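# Unroll a rolled necktie and lay it flat, doubled

## Task

Unfold the rolled-up, doubled-over necktie and spread it on the table. At the end it must be doubled over exactly once, stretched to its whole length and flat throughout (the bend may remain as a low loop), roughly aligned and fairly straight, at its full width, with no extra creases and no part hanging past the table edge. Letting the tie drop into its final place is allowed.

## Robot and tools

Robot: two arms, left_arm and right_arm, each ending in a five-finger hand. right_arm has a right hand; left_arm has its mirror image, a left hand. Base positions in the scene frame: left_arm (+0.017, +0.334, +0.007) m, right_arm (+0.015, -0.273, +0.022) m, both facing almost straight along +x.

Frames: the scene frame has its origin at table-top height, midway between the arms. +x points out over the table, +y toward left_arm, +z up. Arm and camera names are not image sides. Reported hand positions (m) and quaternions (wxyz) use this frame. Pose offsets in a call use the current Hand target's own axes. Hand point: a spot 0.15 m out from the wrist face along the fingers, 0.05 m in front of the palm. Its +z runs along the straight fingers, +y comes out of the palm, and +x runs across the palm away from the thumb on the right hand but toward the thumb on the left hand. Straight fingertips reach 0.06-0.07 m past the point, about 0.06 m behind it along -y. A wrist bracket on the little-finger side can strike things.

Row layout: every row has 28 numbers, each in [-1, 1], and covers both arms even if only one moves. Order: left dx, dy, dz, rx, ry, rz; left thumb_turn, thumb_bend, index, middle, ring, little, force_limit, speed; then the same 14 for the right arm. Pose numbers are offsets from the arm's Hand target as it stood when the action (or move) began, not from the previous row. 1.0 = 0.6 m or 180 degrees. rx, ry, rz together form one rotation vector. Six zeros asks nothing new of that arm. Finger numbers are absolute targets: -1 open/straight, +1 closed. thumb_turn -1 puts the thumb beside the palm, +1 in front of it. force_limit runs roughly from 0 N at -1 to 10 N at +1 (15 N for the two thumb motors). speed runs from almost zero at -1 up to full at +0.48 and above; full speed closes a finger in 0.49 s. No value means 'unchanged': repeat the last hand numbers actually executed. If none has run yet, send hand_measured followed by hand_force_limit and hand_speed.

execute_actions(actions, cameras): actions is a list of actions; each action is a table of up to 15 rows. Each row lasts 1/30 s, and a short table keeps its last row until step 15, so one action is 0.5 s. An empty list returns images of all cameras. cameras lists names, ["all"] or [].

move(target, speed, blend, blocking, cameras): target is one 28-number row or up to 15 rows. Every row's offsets count from the same starting Hand targets. The hand points travel in straight lines, with no collision avoidance, and all paths end together within 10 s. speed: top path speed in m/s, 0.002 to 4.3, default 0.25; turning is limited to twice that in rad/s. blend: corner rounding in m (0 stops at each point). blocking=false returns after about 0.5 s while motion continues. The result adds a 'move:' line giving the ending (done, off_target, moving, held, fault) and any limits (paced = sent pose clipped; held = steps withheld).

wait(seconds 0-3600) lets time run without new commands. stop brakes a running move. zoom_image(camera, region [x0, y0, x1, y1] in pixels, at most 504 wide and high) enlarges part of the latest image. show_instructions shows the reference pages. finished_scene(scene) ends the scene, with scene the current number 1 or 2, and cannot be undone.

Cameras: cam_high, cam_low, cam_roll_left, cam_roll_right, cam_left_wrist, cam_right_wrist, all 672x504, with calibrations supplied.

Result lines: end_effector_position and end_effector_quat_wxyz; Hand target (last commanded pose after clipping, the base for the next offsets); joint positions, velocities and torques; hand_measured, hand_stopped_by (moving, target, force, stalled, fault), hand_load_n (positive pushes a finger open; about 0 after a lost grip), hand_force_limit, hand_speed; motor temperatures; MOTOR HOT and FAULT warnings. Each result ends with the scene number.

Behaviour: each step the commanded orientation is clipped to within 40 degrees of the measured one. Arms often rest 1-3 cm (up to 5 cm) short of or below the target; that alone does not mean contact. To close the gap, resend or send the missing distance. To end a press against something, command back past the hand point. Grips: with the thumb in front, the hand closes on items about 0.035-0.065 m thick. A thumb-tip-to-index-pad pinch holds light, thin things. For gentle closing use speed -0.94 or lower. A motor starts only when its target changes; to squeeze harder, raise force_limit and send a more closed target.

Avoid: dropping the tie mid-motion, any part leaving the table, fast impacts, hard pressing on the table, closing one hand on the other or letting the arms touch, paths near an arm's own base (the elbow can swing), holding a stretched arm or pushing against an unreachable pose for long (motors overheat; at 100 °C the arm drops for 30-60 s), and excessive finger force.

Each tool is called after "Emit:" as name(argument=value, ...), one argument or row to a line, values as JSON.

Reference images:

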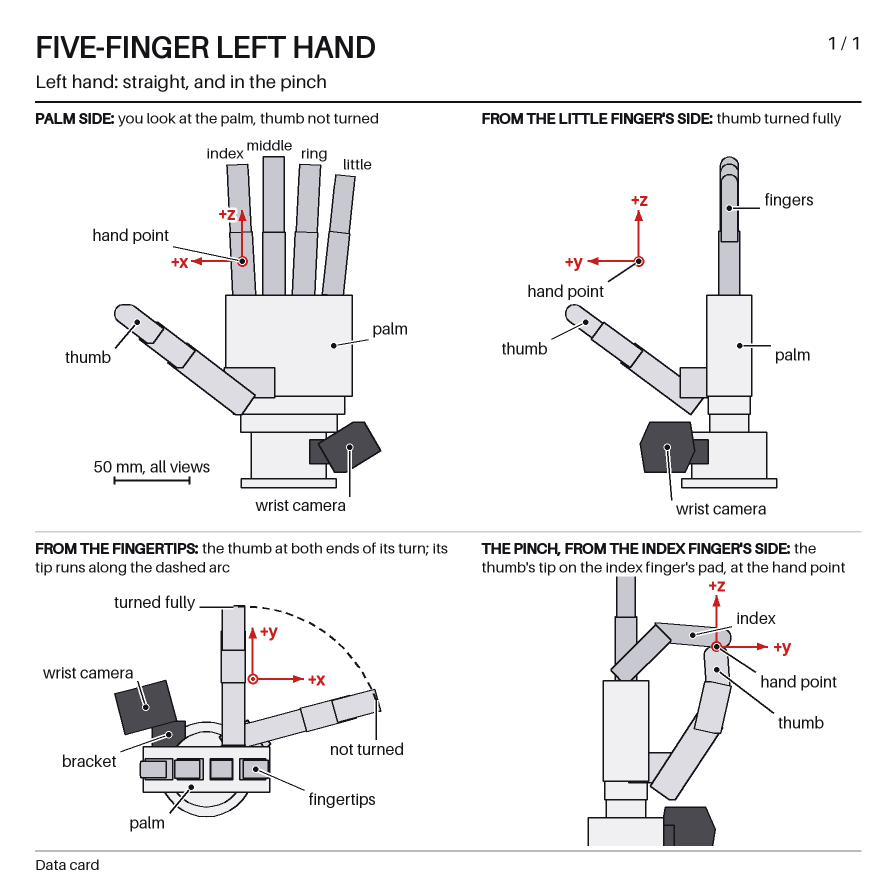

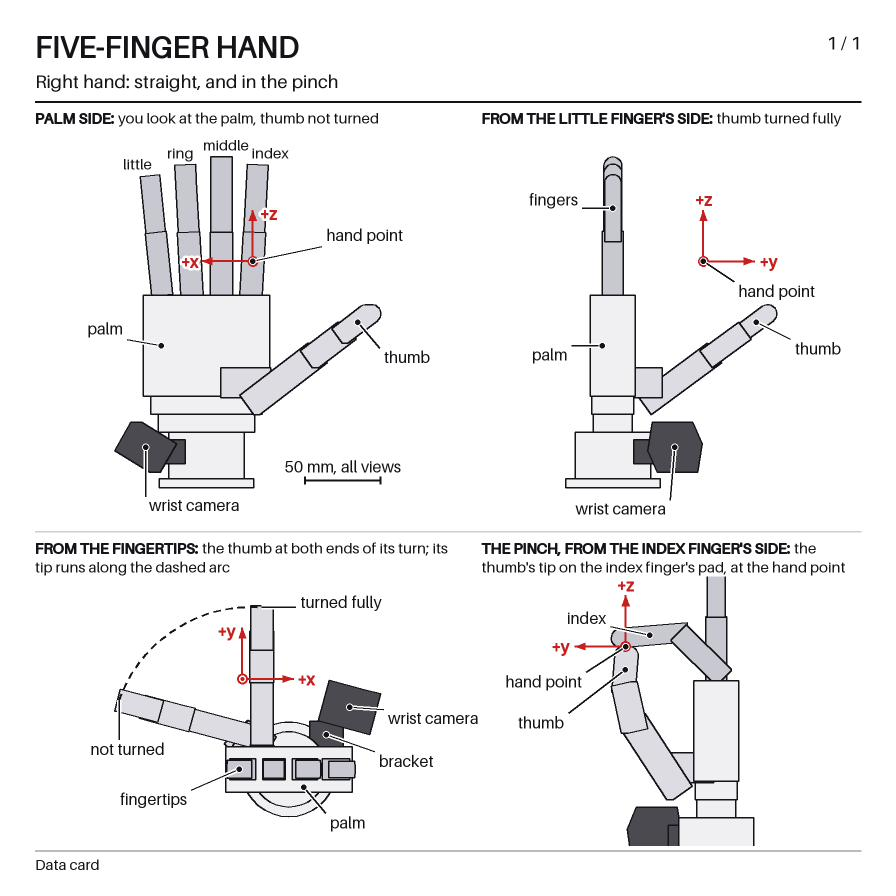

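## Session

Emit:
execute_actions(
  actions=[],
)

Scene clock: 0.00 s.
left_arm: end_effector_position=(+0.5891, -0.0651, +0.3175) hand_measured=(-1.000, -1.000, -1.000, -1.000, -1.000, -1.000) hand_load_n=(+0.0, +0.0, +0.0, +0.0, +0.0, +0.0) hand_stopped_by=(target, target, target, target, target, target) hand_force_limit=0.00 hand_speed=-0.80 end_effector_quat_wxyz=(-0.089, -0.455, +0.825, -0.325) | right_arm: end_effector_position=(+0.8780, -0.2320, +0.2391) hand_measured=(-1.000, -1.000, -1.000, -1.000, -1.000, -1.000) hand_load_n=(+0.0, +0.0, +0.0, +0.0, +0.0, +0.0) hand_stopped_by=(target, target, target, target, target, target) hand_force_limit=0.00 hand_speed=-0.80 end_effector_quat_wxyz=(+0.277, +0.061, +0.918, +0.279)
Joint positions: left_arm=[-0.435 2.111 2.431 -1.421 0.521 0.005] | right_arm=[-0.108 2.268 2.236 -0.935 -0.573 1.759]
Joint velocities: within noise
Joint torques (N m): no reading
Motor temperatures (°C): left_arm=[28 36 27 24 28 27] | right_arm=[24 33 21 25 25 26]
Heat: left arm: hottest shoulder 36 °C; right arm: hottest shoulder 33 °C.
Hand target: left_arm +0.5929, -0.0668, +0.3214; -0.084, -0.452, +0.824, -0.331 | right_arm +0.8823, -0.2326, +0.2424; +0.283, +0.059, +0.916, +0.278

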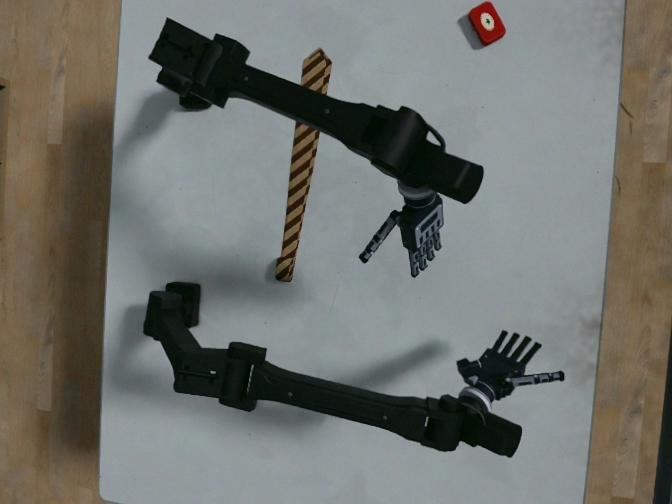

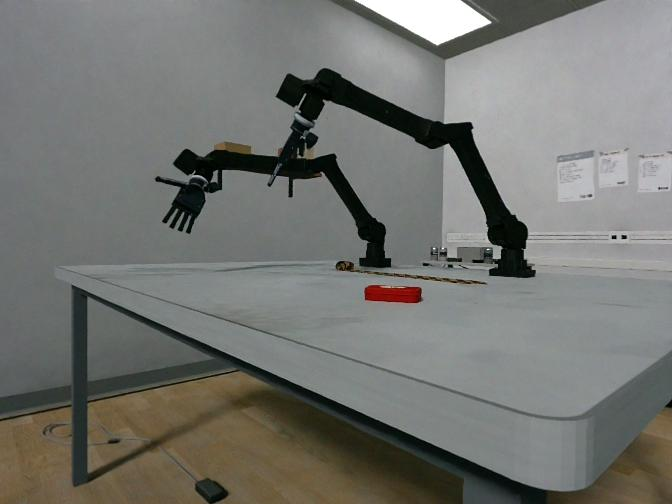

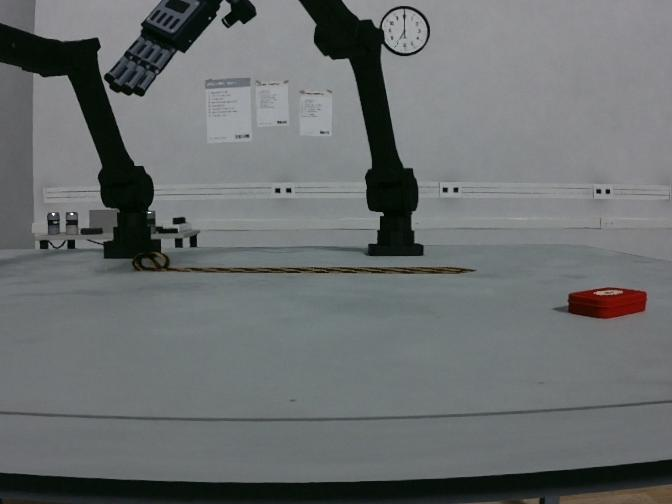

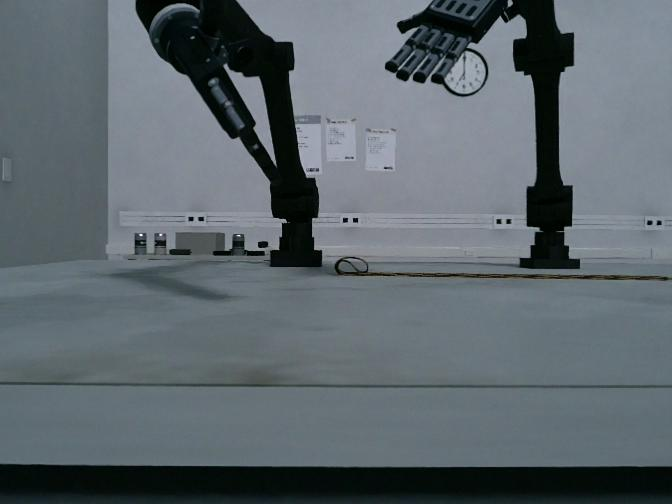

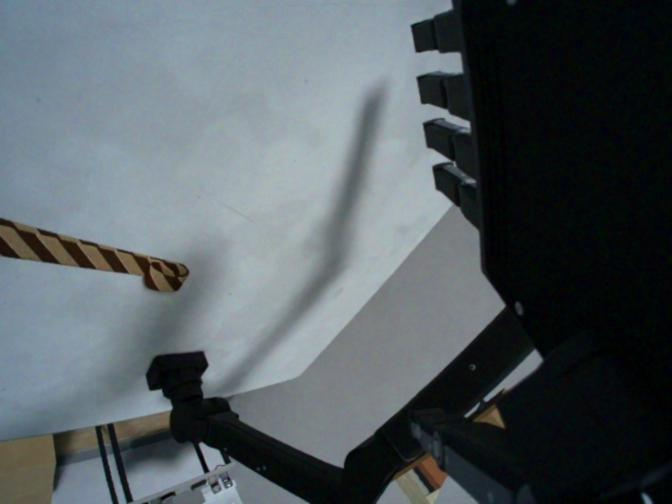

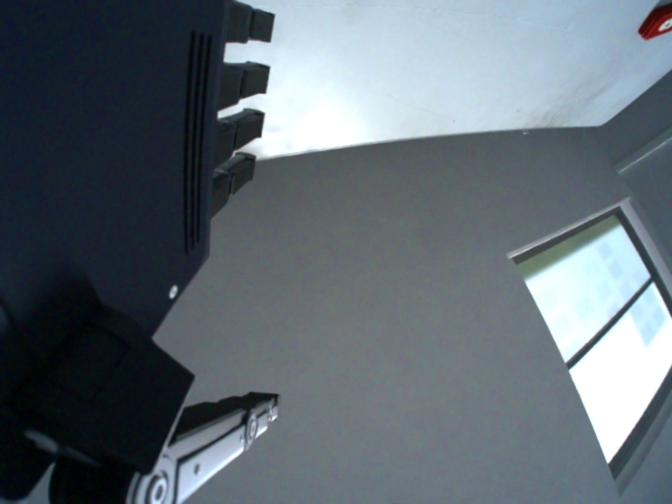

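Emit:
zoom_image(
  camera="cam_roll_left",
  region=[110, 230, 230, 290],
)

Emit:
zoom_image(
  camera="cam_high",
  region=[230, 200, 350, 300],
)

Emit:
zoom_image(
  camera="cam_roll_right",
  region=[300, 240, 420, 300],
)

Emit:
zoom_image(
  camera="cam_left_wrist",
  region=[100, 230, 240, 320],
)

Emit:
zoom_image(
  camera="cam_high",
  region=[230, 30, 430, 180],
)

Scaled by 4.200 from the camera's image (finer frame: 960x720).

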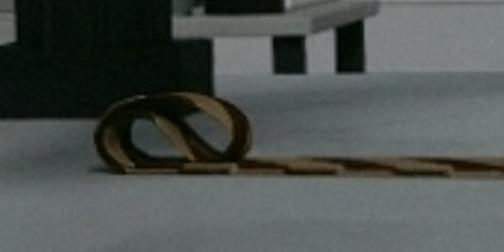

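Scaled by 4.200 from the camera's image (finer frame: 960x720).

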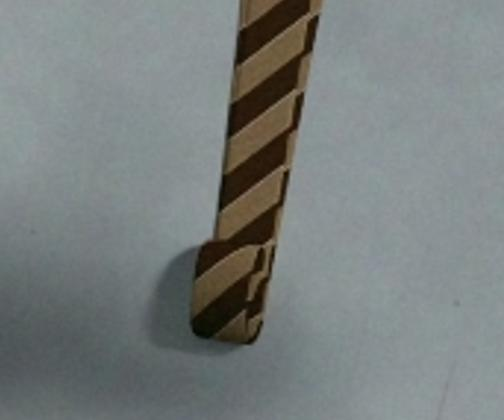

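Scaled by 4.200 from the camera's image (finer frame: 960x720).

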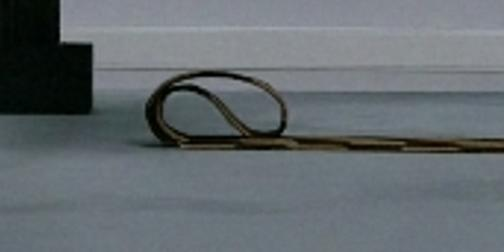

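Scaled by 3.600 from the camera's image (finer frame: 960x720).

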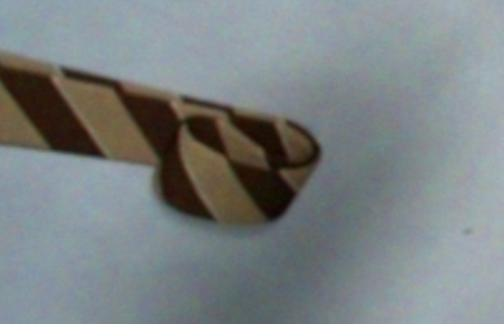

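Scaled by 2.520 from the camera's image (finer frame: 960x720).

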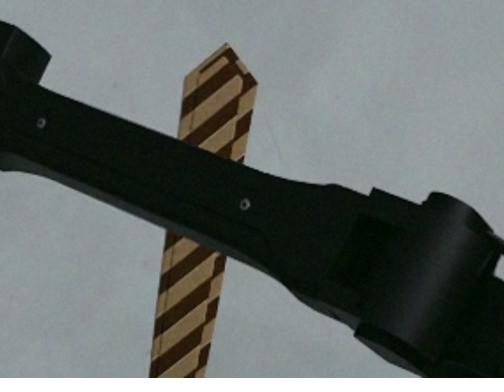

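Emit:
move(
  target=[
    [-0.455,0.209,-0.388,0.061,-0.065,-0.107,-1,-1,-1,-1,-1,-1,0,-0.8,0,0,0,0,0,0,-1,-1,-1,-1,-1,-1,0,-0.8],
    [-0.455,0.209,-0.388,0.061,-0.065,-0.107,-1,-1,-1,-1,-1,-1,0,-0.8,0.865,0.281,-0.336,0.172,0.194,-0.068,-1,-1,-1,-1,-1,-1,0,-0.8],
  ],
  speed=0.3,
  cameras=["cam_high","cam_roll_left","cam_roll_right"],
)

Scene clock: 92.33 s.
left_arm: end_effector_position=(+0.6166, +0.3201, +0.3172) hand_measured=(-1.000, -1.000, -1.000, -1.000, -1.000, -1.000) hand_load_n=(+0.0, +0.0, +0.0, +0.0, +0.0, +0.0) hand_stopped_by=(target, target, target, target, target, target) hand_force_limit=0.00 hand_speed=-0.80 end_effector_quat_wxyz=(-0.011, -0.629, +0.699, -0.341) | right_arm: end_effector_position=(+0.3308, -0.0459, +0.2228) hand_measured=(-1.000, -1.000, -1.000, -1.000, -1.000, -1.000) hand_load_n=(+0.0, +0.0, +0.0, +0.0, +0.0, +0.0) hand_stopped_by=(target, target, target, target, target, target) hand_force_limit=0.00 hand_speed=-0.80 end_effector_quat_wxyz=(+0.006, -0.058, +0.998, +0.006)
Joint positions: left_arm=[0.184 1.829 1.995 -1.347 0.592 0.173] | right_arm=[0.527 1.208 1.1 -1.446 -0.006 1.964]
Joint torques (N m): left_arm=[-0.67 -18.26 8.35 0.34 0.49 0.19] | right_arm=[0.62 -5.89 7.01 -0.05 0.14 0.03]
Motor temperatures (°C): left_arm=[27 41 34 24 26 25] | right_arm=[24 40 27 25 24 24]
Heat: left arm: hottest shoulder 41 °C; right arm: hottest shoulder 40 °C.
Hand target: left_arm +0.6128, +0.3130, +0.3214; -0.011, -0.620, +0.706, -0.341 | right_arm +0.3304, -0.0499, +0.2203; +0.000, -0.050, +0.999, +0.001
Off the commanded pose: left_arm 0.009 m, 1 deg | right_arm 0.005 m, 1 deg.
move: done

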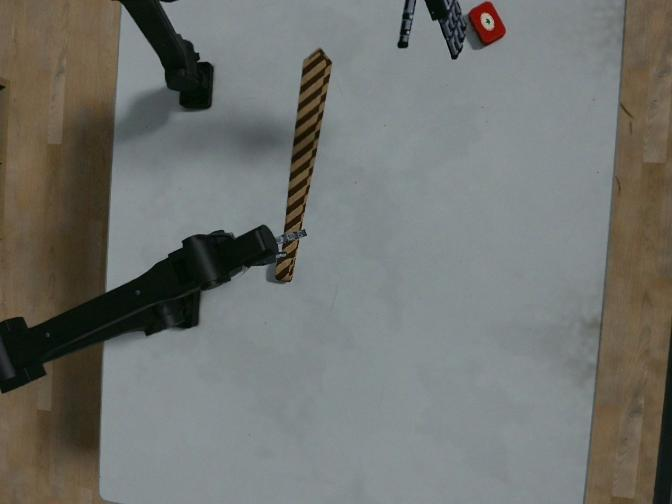

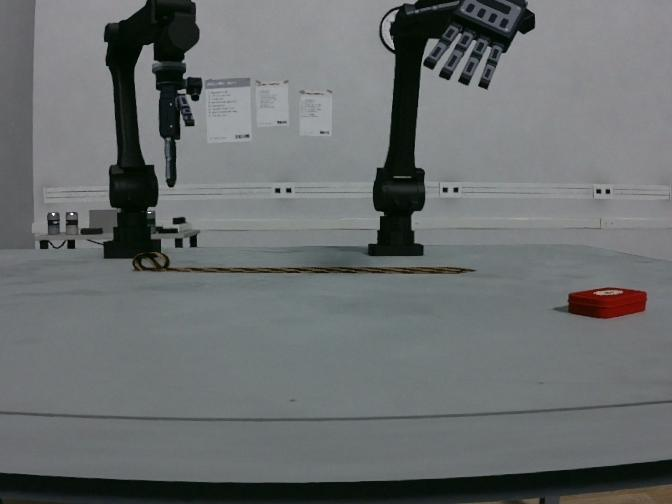

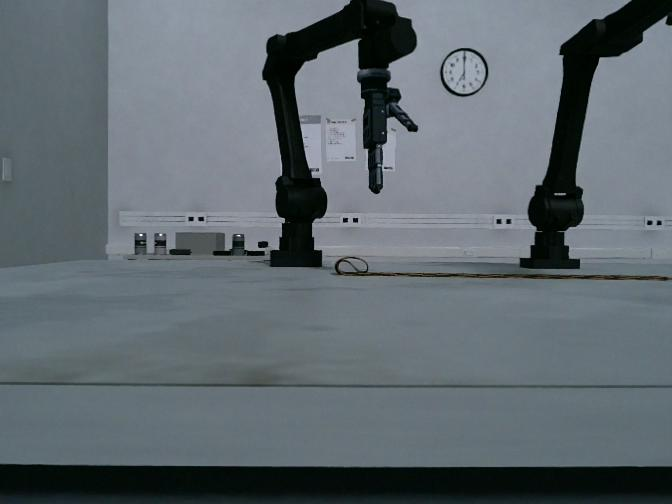

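Emit:
move(
  target=[
    [0,0,0,0,0,0,-1,-1,-1,-1,-1,-1,0,-0.8,-0.004,0.042,0,0,0,0,-1,-1,-1,-1,-1,-1,0,-0.8],
    [0,0,0,0,0,0,-1,-1,-1,-1,-1,-1,0,-0.8,-0.004,0.042,0.215,0,0,0,-1,-1,-1,-1,-1,-1,0,-0.8],
  ],
  speed=0.15,
  cameras=["cam_high","cam_roll_left","cam_roll_right","cam_low"],
)

Emit:
zoom_image(
  camera="cam_roll_right",
  region=[300, 200, 450, 300],
)

Scene clock: 100.87 s.
left_arm: end_effector_position=(+0.6166, +0.3201, +0.3172) hand_measured=(-1.000, -1.000, -1.000, -1.000, -1.000, -1.000) hand_load_n=(-0.5, +0.0, +0.0, +0.0, +0.0, +0.0) hand_stopped_by=(target, target, target, target, target, target) hand_force_limit=0.00 hand_speed=-0.80 end_effector_quat_wxyz=(-0.011, -0.629, +0.699, -0.341) | right_arm: end_effector_position=(+0.3265, -0.0253, +0.0918) hand_measured=(-1.000, -1.000, -1.000, -1.000, -1.000, -1.000) hand_load_n=(+0.0, +0.0, +0.0, +0.0, +0.0, +0.0) hand_stopped_by=(target, target, target, target, target, target) hand_force_limit=0.00 hand_speed=-0.80 end_effector_quat_wxyz=(-0.004, -0.055, +0.998, +0.000)
Joint positions: left_arm=[0.184 1.829 1.995 -1.347 0.592 0.173] | right_arm=[0.587 1.35 0.868 -1.096 -0.005 2.03]
Joint torques (N m): left_arm=[-0.67 -18.2 8.35 0.32 0.49 0.2] | right_arm=[1.08 -6.89 6.39 0.9 0.1 0.03]
Heat: left arm: hottest shoulder 41 °C; right arm: hottest shoulder 39 °C.
Hand target: left_arm +0.6128, +0.3130, +0.3214; -0.011, -0.620, +0.706, -0.341 | right_arm +0.3304, -0.0242, +0.0913; +0.000, -0.050, +0.999, +0.001
Off the commanded pose: left_arm 0.009 m, 1 deg | right_arm 0.004 m, 1 deg.
move: done
Images, in order (width x height): cam_high 672x504, cam_low 672x504, cam_roll_left 672x504, cam_roll_right 672x504.

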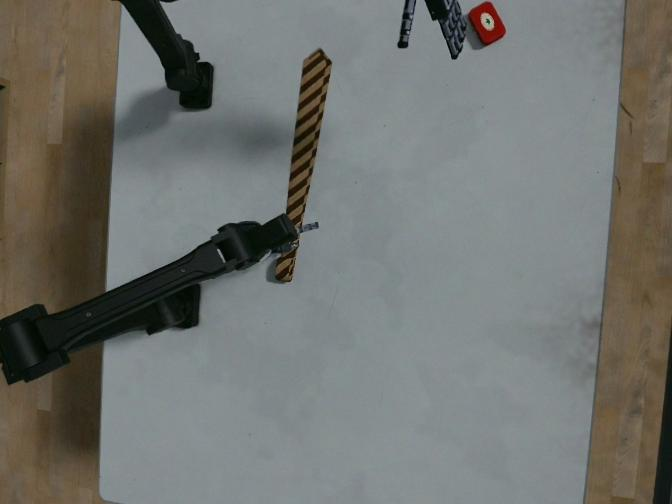

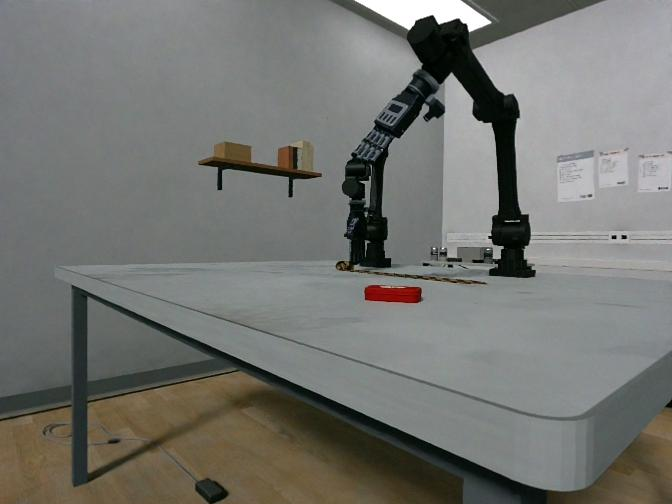

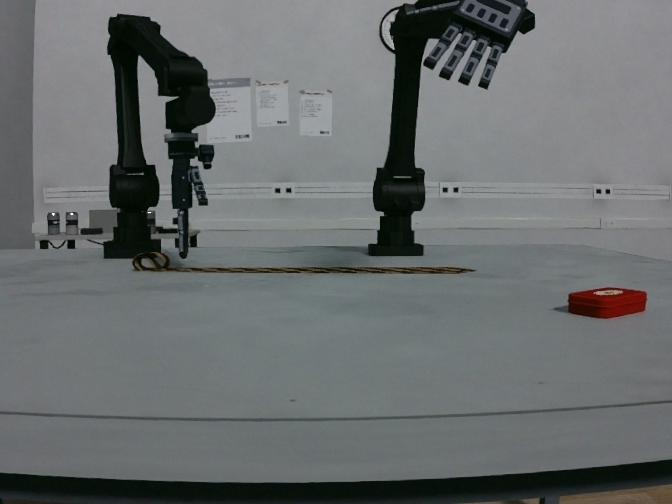

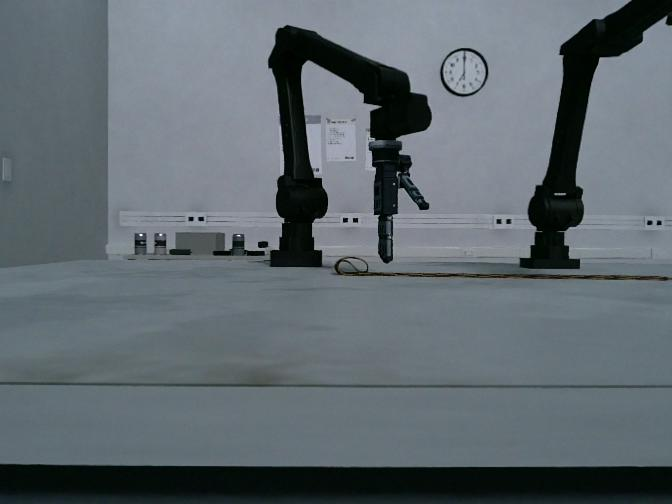

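Scaled by 3.360 from the camera's image (finer frame: 960x720).

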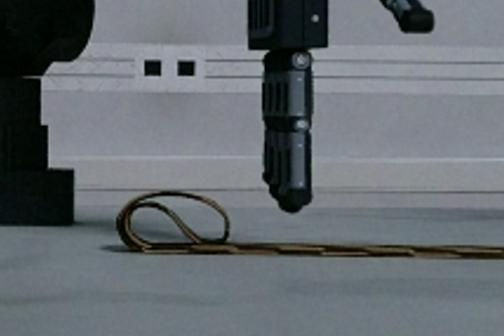

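Emit:
move(
  target=[
    [0,0,0,0,0,0,-1,-1,-1,-1,-1,-1,0,-0.8,0,0,0.025,0,0,0,-1,-1,-1,-1,-1,-1,0,-0.8],
    [0,0,0,0,0,0,-1,-1,-1,-1,-1,-1,0,-0.8,0.045,-0.247,0.025,0,0,0.032,-1,-1,-1,-1,-1,-1,0,-0.8],
  ],
  speed=0.12,
  cameras=["cam_high","cam_roll_right"],
)

Emit:
zoom_image(
  camera="cam_roll_right",
  region=[200, 200, 400, 300],
)

Scene clock: 109.43 s.
left_arm: end_effector_position=(+0.6166, +0.3201, +0.3172) hand_measured=(-1.000, -1.000, -1.000, -1.000, -1.000, -1.000) hand_load_n=(+0.0, +0.0, +0.0, +0.0, +0.0, +0.0) hand_stopped_by=(target, target, target, target, target, target) hand_force_limit=0.00 hand_speed=-0.80 end_effector_quat_wxyz=(-0.011, -0.629, +0.699, -0.341) | right_arm: end_effector_position=(+0.3220, -0.1737, +0.0757) hand_measured=(-1.000, -1.000, -1.000, -1.000, -1.000, -1.000) hand_load_n=(+0.0, +0.0, +0.0, +0.0, +0.0, +0.0) hand_stopped_by=(target, target, target, target, target, target) hand_force_limit=0.00 hand_speed=-0.80 end_effector_quat_wxyz=(+0.004, +0.005, +1.000, +0.002)
Joint positions: left_arm=[0.184 1.829 1.995 -1.347 0.592 0.173] | right_arm=[0.159 1.187 0.678 -1.054 -0.004 1.722]
Joint torques (N m): left_arm=[-0.73 -18.2 8.35 0.31 0.49 0.19] | right_arm=[1.03 -5.07 6.04 -0.05 0.03 -0.2]
Heat: left arm: hottest shoulder 41 °C; right arm: hottest shoulder 38 °C.
Hand target: left_arm +0.6128, +0.3130, +0.3214; -0.011, -0.620, +0.706, -0.341 | right_arm +0.3182, -0.1743, +0.0759; +0.000, +0.001, +1.000, +0.001
Off the commanded pose: left_arm 0.009 m, 1 deg | right_arm 0.004 m, 1 deg.
move: done

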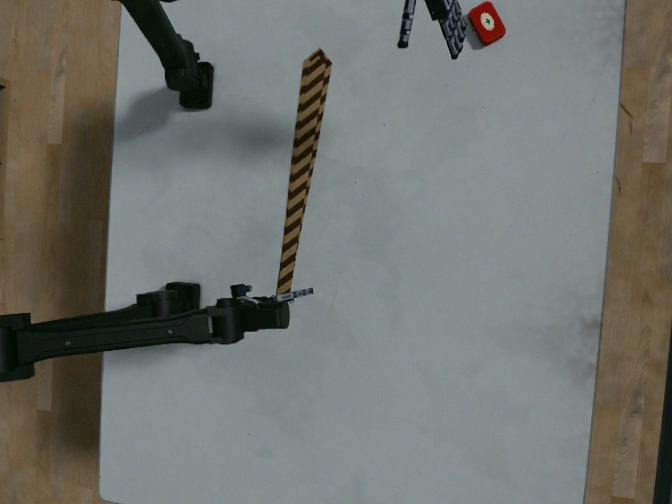

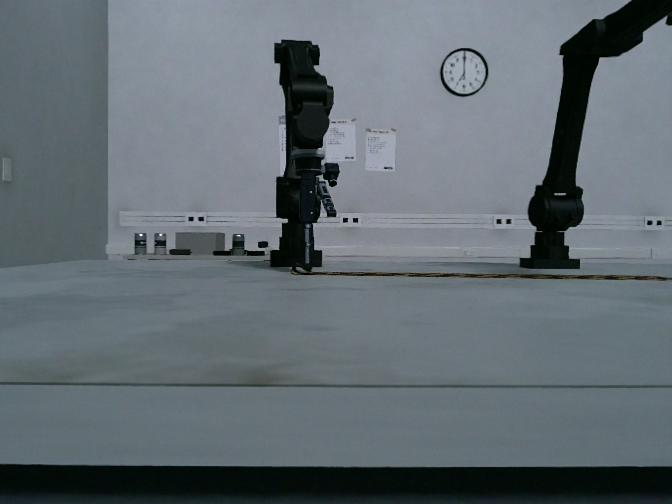

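Scaled by 2.520 from the camera's image (finer frame: 960x720).

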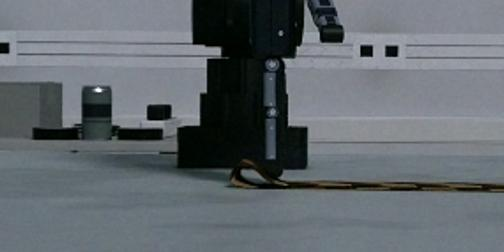

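Emit:
move(
  target=[0,0,0,0,0,0,-1,-1,-1,-1,-1,-1,0,-0.8,0.017,-0.2,0,0,0,0,-1,-1,-1,-1,-1,-1,0,-0.8],
  speed=0.12,
  cameras=["cam_high","cam_roll_right"],
)

Emit:
zoom_image(
  camera="cam_roll_right",
  region=[150, 200, 350, 300],
)

Emit:
zoom_image(
  camera="cam_high",
  region=[200, 200, 400, 400],
)

Scene clock: 114.80 s.
left_arm: end_effector_position=(+0.6166, +0.3201, +0.3172) hand_measured=(-1.000, -1.000, -1.000, -1.000, -1.000, -1.000) hand_load_n=(+0.0, +0.0, +0.0, +0.0, +0.0, +0.0) hand_stopped_by=(target, target, target, target, target, target) hand_force_limit=0.00 hand_speed=-0.80 end_effector_quat_wxyz=(-0.011, -0.629, +0.699, -0.341) | right_arm: end_effector_position=(+0.3063, -0.2937, +0.0750) hand_measured=(-1.000, -1.000, -1.000, -1.000, -1.000, -1.000) hand_load_n=(+0.0, +0.0, +0.0, +0.0, +0.0, +0.0) hand_stopped_by=(target, target, target, target, target, target) hand_force_limit=0.00 hand_speed=-0.80 end_effector_quat_wxyz=(+0.004, +0.005, +1.000, +0.001)
Joint positions: left_arm=[0.184 1.829 1.995 -1.347 0.592 0.173] | right_arm=[-0.283 1.17 0.664 -1.058 -0.003 1.281]
Joint torques (N m): left_arm=[-0.67 -18.2 8.34 0.32 0.49 0.2] | right_arm=[1.08 -3.49 7.06 0.12 0.01 -0.17]
Heat: left arm: hottest shoulder 41 °C; right arm: hottest shoulder 37 °C.
Hand target: left_arm +0.6128, +0.3130, +0.3214; -0.011, -0.620, +0.706, -0.341 | right_arm +0.3080, -0.2943, +0.0756; +0.000, +0.001, +1.000, +0.001
Off the commanded pose: left_arm 0.009 m, 1 deg | right_arm 0.002 m, 1 deg.
move: done

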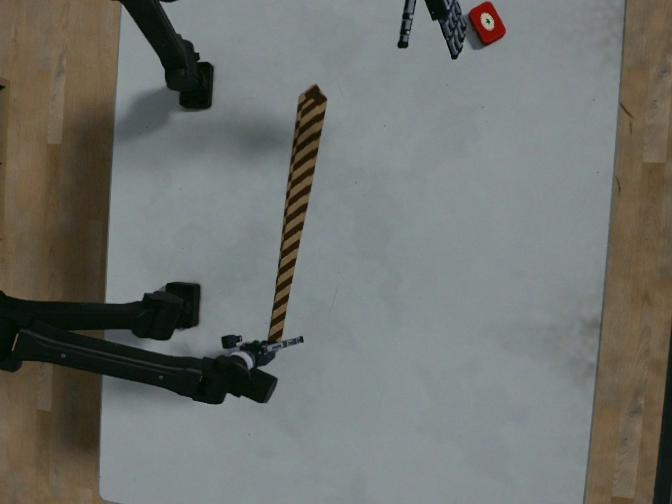

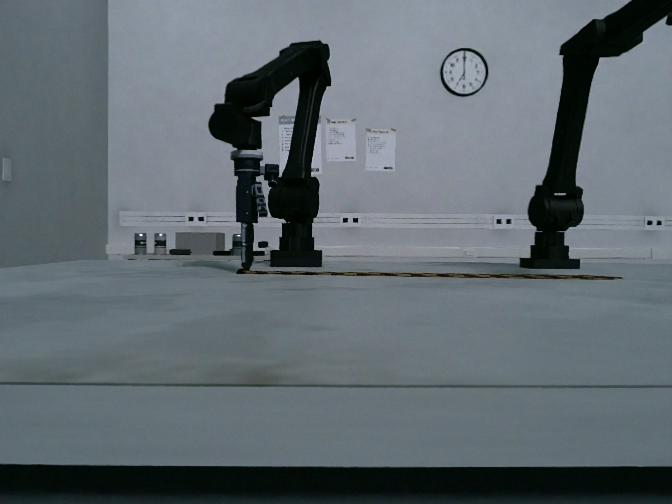

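Scaled by 2.520 from the camera's image (finer frame: 960x720).

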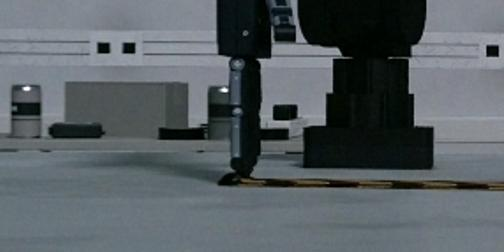

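Scaled by 2.520 from the camera's image (finer frame: 960x720).

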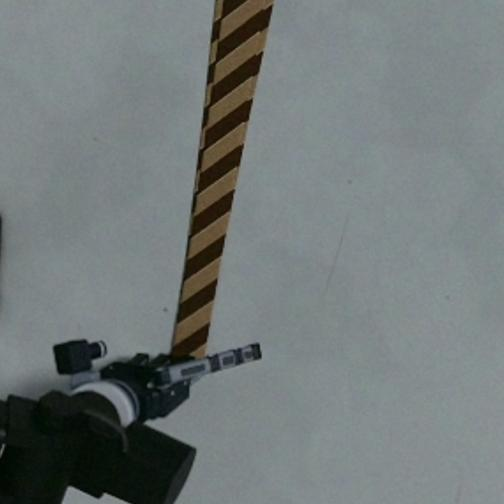

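Emit:
move(
  target=[
    [0,0,0,0,0,0,-1,-1,-1,-1,-1,-1,0,-0.8,0,0.04,0,0,0,0,-1,-1,-1,-1,-1,-1,0,-0.8],
    [0,0,0,0,0,0,-1,-1,-1,-1,-1,-1,0,-0.8,0,0.04,-0.25,0,0,0,-1,-1,-1,-1,-1,-1,0,-0.8],
    [0,0,0,0,0,0,-1,-1,-1,-1,-1,-1,0,-0.8,-0.1,0.4,-0.25,0,0,0,-1,-1,-1,-1,-1,-1,0,-0.8],
  ],
  speed=[0.1,0.15,0.25],
  cameras=["cam_high","cam_roll_right"],
)

Emit:
zoom_image(
  camera="cam_roll_right",
  region=[200, 220, 320, 300],
)

Emit:
zoom_image(
  camera="cam_high",
  region=[200, 200, 400, 400],
)

Emit:
zoom_image(
  camera="cam_high",
  region=[250, 60, 370, 180],
)

Scene clock: 123.33 s.
left_arm: end_effector_position=(+0.6166, +0.3201, +0.3172) hand_measured=(-1.000, -1.000, -1.000, -1.000, -1.000, -1.000) hand_load_n=(-0.5, +0.0, +0.0, +0.0, +0.0, -0.5) hand_stopped_by=(target, target, target, target, target, target) hand_force_limit=0.00 hand_speed=-0.80 end_effector_quat_wxyz=(-0.011, -0.629, +0.699, -0.341) | right_arm: end_effector_position=(+0.3539, -0.0587, +0.2119) hand_measured=(-1.000, -1.000, -1.000, -1.000, -1.000, -1.000) hand_load_n=(+0.0, +0.0, +0.0, +0.0, +0.0, +0.0) hand_stopped_by=(target, target, target, target, target, target) hand_force_limit=0.00 hand_speed=-0.80 end_effector_quat_wxyz=(-0.018, -0.006, +1.000, -0.005)
Joint positions: left_arm=[0.184 1.829 1.995 -1.347 0.592 0.173] | right_arm=[0.477 1.277 1.137 -1.468 -0.007 2.017]
Joint torques (N m): left_arm=[-0.67 -18.26 8.35 0.32 0.49 0.2] | right_arm=[0.79 -6.71 9.92 0.57 0.15 0.04]
Heat: left arm: hottest shoulder 41 °C; right arm: hottest shoulder 36 °C.
Hand target: left_arm +0.6128, +0.3130, +0.3214; -0.011, -0.620, +0.706, -0.341 | right_arm +0.3681, -0.0547, +0.2263; +0.000, +0.000, +1.000, +0.001
Off the commanded pose: left_arm 0.009 m, 1 deg | right_arm 0.021 m, 2 deg.
move: off_target (right_arm)

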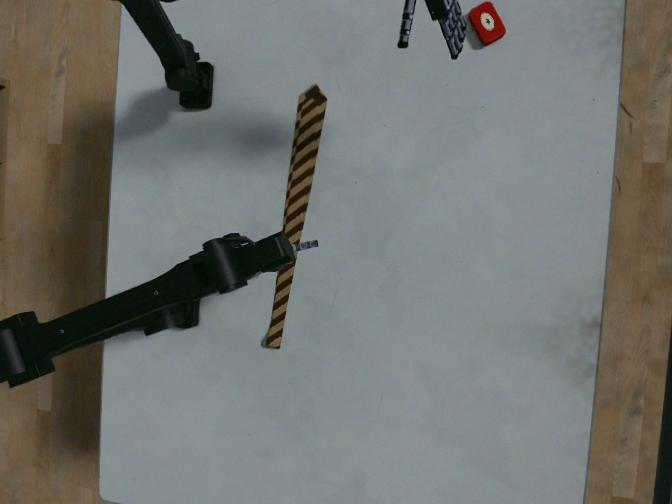

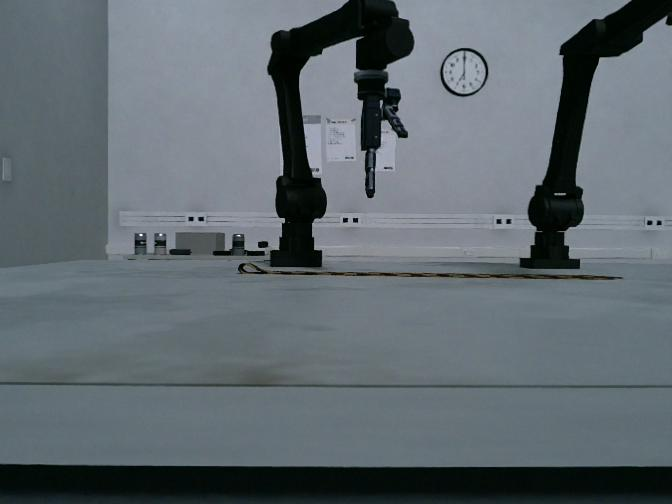

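Scaled by 4.200 from the camera's image (finer frame: 960x720).

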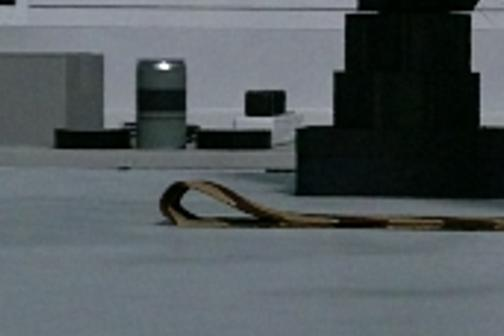

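Scaled by 2.520 from the camera's image (finer frame: 960x720).

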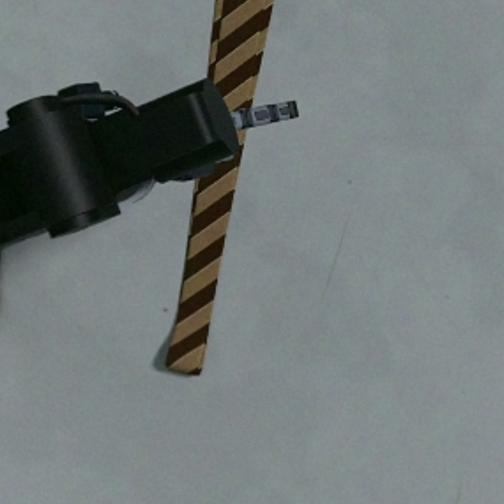

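Scaled by 4.200 from the camera's image (finer frame: 960x720).

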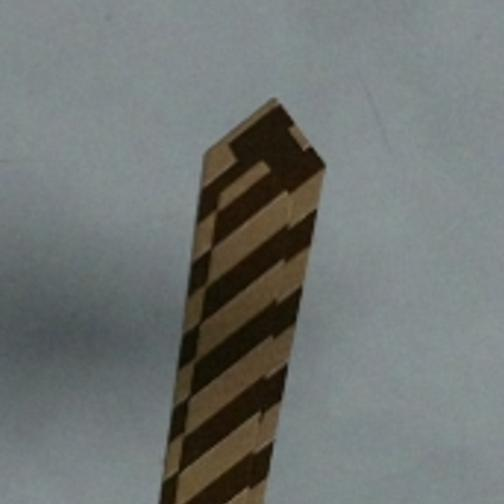

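Emit:
execute_actions(
  actions=[],
  cameras=["cam_roll_left","cam_left_wrist","cam_right_wrist","cam_low"],
)

Emit:
zoom_image(
  camera="cam_roll_left",
  region=[0, 240, 120, 300],
)

Emit:
zoom_image(
  camera="cam_low",
  region=[300, 240, 420, 300],
)

Scene clock: 134.73 s.
left_arm: end_effector_position=(+0.6166, +0.3201, +0.3172) hand_measured=(-1.000, -1.000, -1.000, -1.000, -1.000, -1.000) hand_load_n=(+0.0, +0.0, +0.0, +0.0, +0.0, +0.0) hand_stopped_by=(target, target, target, target, target, target) hand_force_limit=0.00 hand_speed=-0.80 end_effector_quat_wxyz=(-0.011, -0.629, +0.699, -0.341) | right_arm: end_effector_position=(+0.3540, -0.0588, +0.2119) hand_measured=(-1.000, -1.000, -1.000, -1.000, -1.000, -1.000) hand_load_n=(+0.0, +0.0, +0.0, +0.0, +0.0, +0.0) hand_stopped_by=(target, target, target, target, target, target) hand_force_limit=0.00 hand_speed=-0.80 end_effector_quat_wxyz=(-0.018, -0.006, +1.000, -0.005)
Joint positions: left_arm=[0.184 1.829 1.995 -1.347 0.592 0.173] | right_arm=[0.477 1.277 1.137 -1.468 -0.007 2.018]
Joint velocities: within noise
Joint torques (N m): left_arm=[-0.67 -18.26 8.34 0.34 0.49 0.19] | right_arm=[0.79 -6.65 9.91 0.55 0.16 0.02]
Motor temperatures (°C): left_arm=[27 41 35 23 26 25] | right_arm=[24 36 27 24 23 23]
Heat: left arm: hottest shoulder 41 °C; right arm: hottest shoulder 36 °C.
Hand target: left_arm +0.6128, +0.3130, +0.3214; -0.011, -0.620, +0.706, -0.341 | right_arm +0.3681, -0.0547, +0.2263; +0.000, +0.001, +1.000, +0.001
Off the commanded pose: left_arm 0.009 m, 1 deg | right_arm 0.021 m, 2 deg.
camera_calibration:
cam_left_wrist: T_world_to_cam=[[0.79235, -0.24147, 0.56024, -0.5838], [-0.60098, -0.46681, 0.64877, 0.31319], [0.10486, -0.85075, -0.515, 0.48531]] pos_world=[0.5999, 0.41811, 0.37381]
cam_right_wrist: T_world_to_cam=[[-0.28009, 0.95909, -0.04124, 0.16759], [0.823, 0.26202, 0.50399, -0.38932], [0.49418, 0.10722, -0.86272, 0.1315]] pos_world=[0.30237, -0.07282, 0.31658]
Images, in order (width x height): cam_low 672x504, cam_roll_left 672x504, cam_left_wrist 672x504, cam_right_wrist 672x504.

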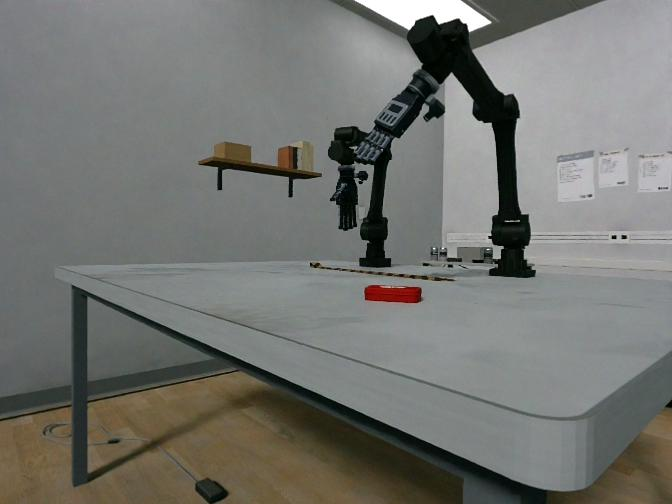

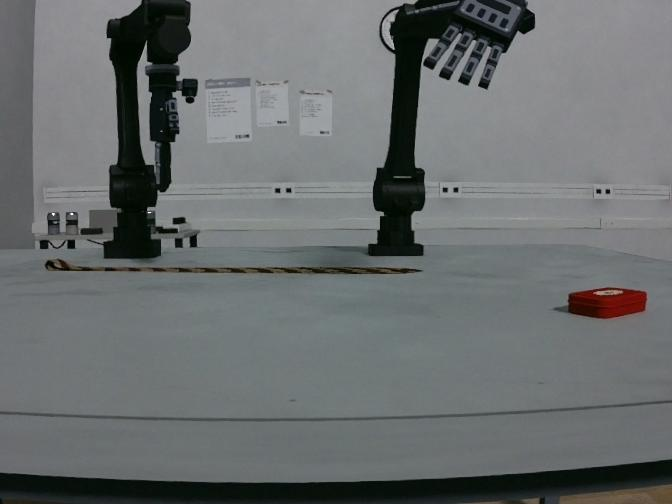

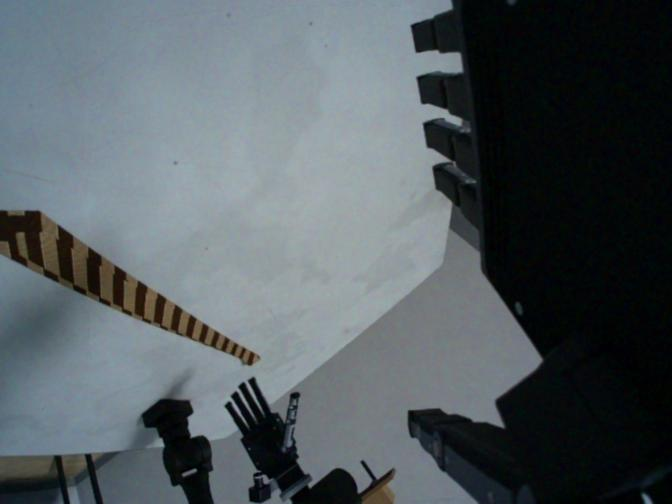

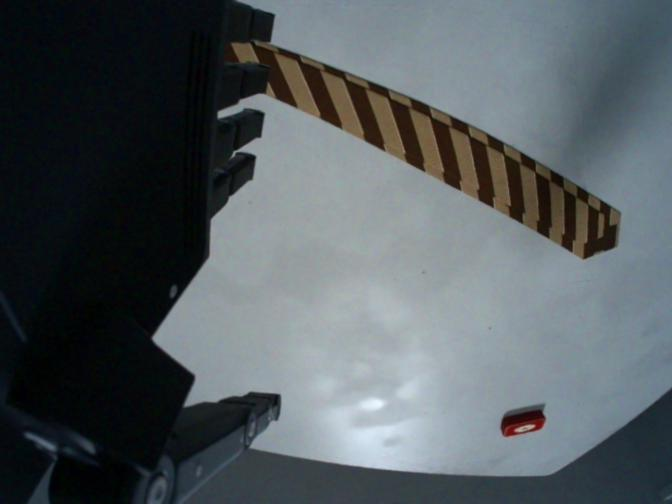

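Scaled by 4.200 from the camera's image (finer frame: 960x720).

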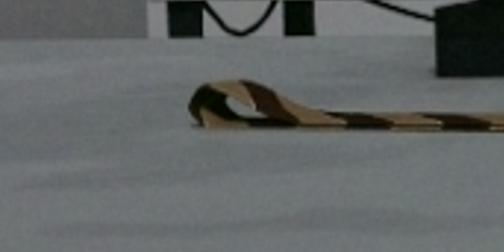

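Scaled by 4.200 from the camera's image (finer frame: 960x720).

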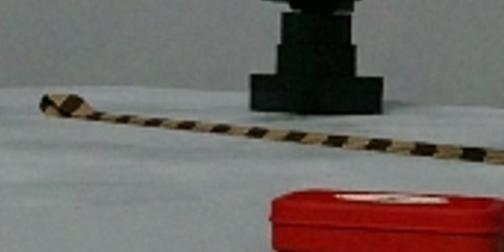

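Emit:
move(
  target=[
    [0,0,0,0,0,0,-1,-1,-1,-1,-1,-1,0,-0.8,0.088,-0.422,0.1,0,0,0,-1,-1,-1,-1,-1,-1,0,-0.8],
    [0,0,0,0,0,0,-1,-1,-1,-1,-1,-1,0,-0.8,0.088,-0.422,0.252,0,0,0,-1,-1,-1,-1,-1,-1,0,-0.8],
    [0,0,0,0,0,0,-1,-1,-1,-1,-1,-1,0,-0.8,0.088,-0.422,0.05,0,0,0,-1,-1,-1,-1,-1,-1,0,-0.8],
    [0,0,0,0,0,0,-1,-1,-1,-1,-1,-1,0,-0.8,0.088,-0.87,0.05,0,0,0,-1,-1,-1,-1,-1,-1,0,-0.8],
  ],
  speed=[0.25,0.08,0.15,0.25],
  cameras=["cam_high","cam_roll_right","cam_roll_left"],
)

Emit:
zoom_image(
  camera="cam_roll_right",
  region=[200, 220, 320, 300],
)

Emit:
zoom_image(
  camera="cam_high",
  region=[200, 200, 400, 400],
)

Emit:
zoom_image(
  camera="cam_roll_left",
  region=[0, 240, 120, 300],
)

Scene clock: 161.67 s.
left_arm: end_effector_position=(+0.6166, +0.3201, +0.3172) hand_measured=(-1.000, -1.000, -1.000, -1.000, -1.000, -1.000) hand_load_n=(+0.0, +0.0, +0.0, +0.0, +0.0, +0.0) hand_stopped_by=(target, target, target, target, target, target) hand_force_limit=0.00 hand_speed=-0.80 end_effector_quat_wxyz=(-0.011, -0.629, +0.699, -0.341) | right_arm: end_effector_position=(+0.3066, -0.5691, +0.1843) hand_measured=(-1.000, -1.000, -1.000, -1.000, -1.000, -1.000) hand_load_n=(+0.0, +0.0, +0.0, +0.0, +0.0, +0.0) hand_stopped_by=(target, target, target, target, target, target) hand_force_limit=0.00 hand_speed=-0.80 end_effector_quat_wxyz=(-0.010, +0.008, +1.000, +0.011)
Joint positions: left_arm=[0.184 1.829 1.995 -1.347 0.592 0.173] | right_arm=[-0.919 1.534 1.317 -1.384 0.002 0.648]
Joint torques (N m): left_arm=[-0.67 -18.2 8.35 0.34 0.5 0.19] | right_arm=[1.49 -10.29 9.59 0.14 -0.13 -0.16]
Heat: left arm: hottest shoulder 41 °C; right arm: hottest shoulder 34 °C.
Hand target: left_arm +0.6128, +0.3130, +0.3214; -0.011, -0.620, +0.706, -0.341 | right_arm +0.3147, -0.5766, +0.1948; +0.000, +0.000, +1.000, +0.001
Off the commanded pose: left_arm 0.009 m, 1 deg | right_arm 0.015 m, 2 deg.
move: off_target (right_arm)
Images, in order (width x height): cam_high 672x504, cam_roll_left 672x504, cam_roll_right 672x504.

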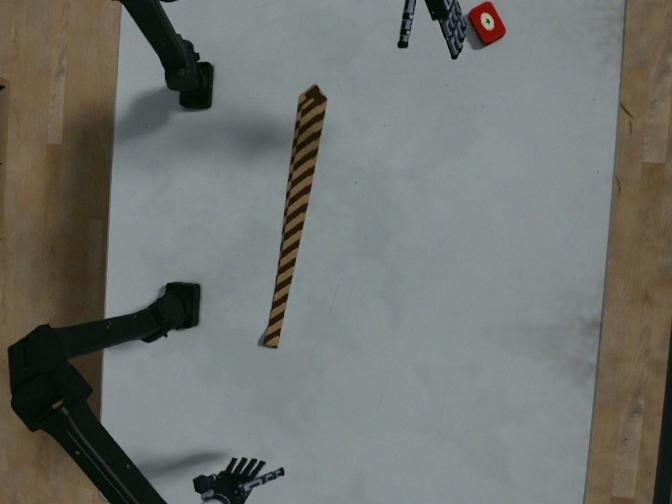

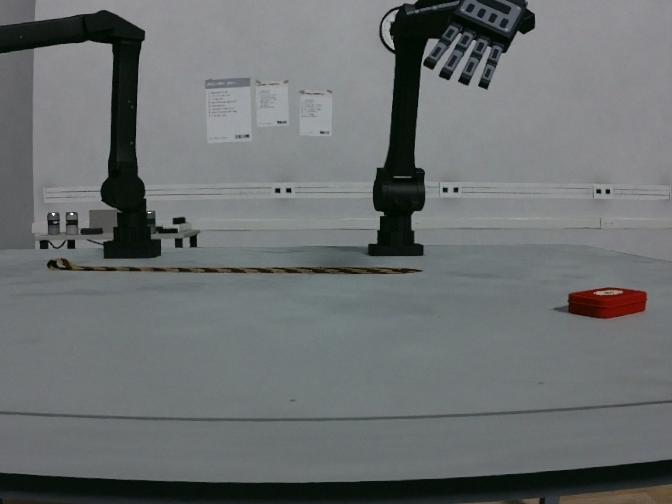

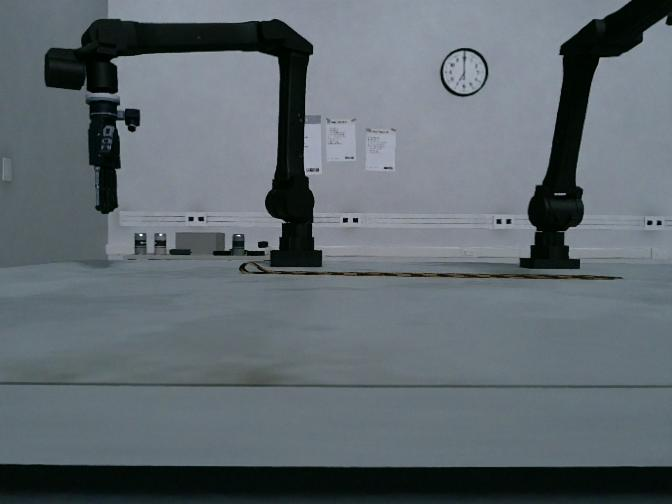

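Scaled by 4.200 from the camera's image (finer frame: 960x720).

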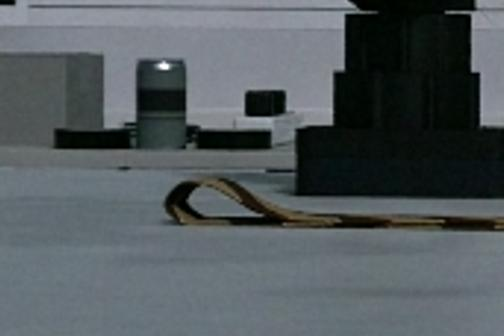

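Scaled by 2.520 from the camera's image (finer frame: 960x720).

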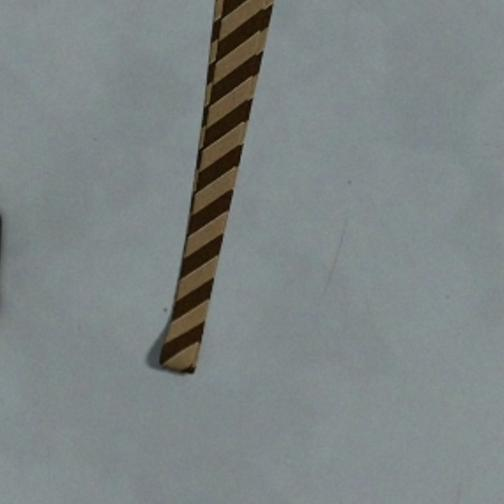

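Scaled by 4.200 from the camera's image (finer frame: 960x720).

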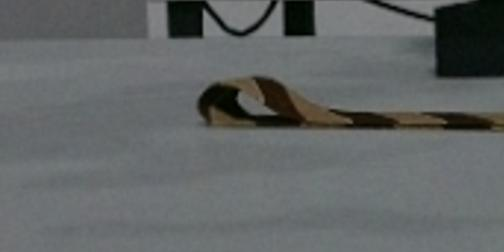

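Emit:
finished_scene(
  scene=1,
)

The scene is finished: the task was done.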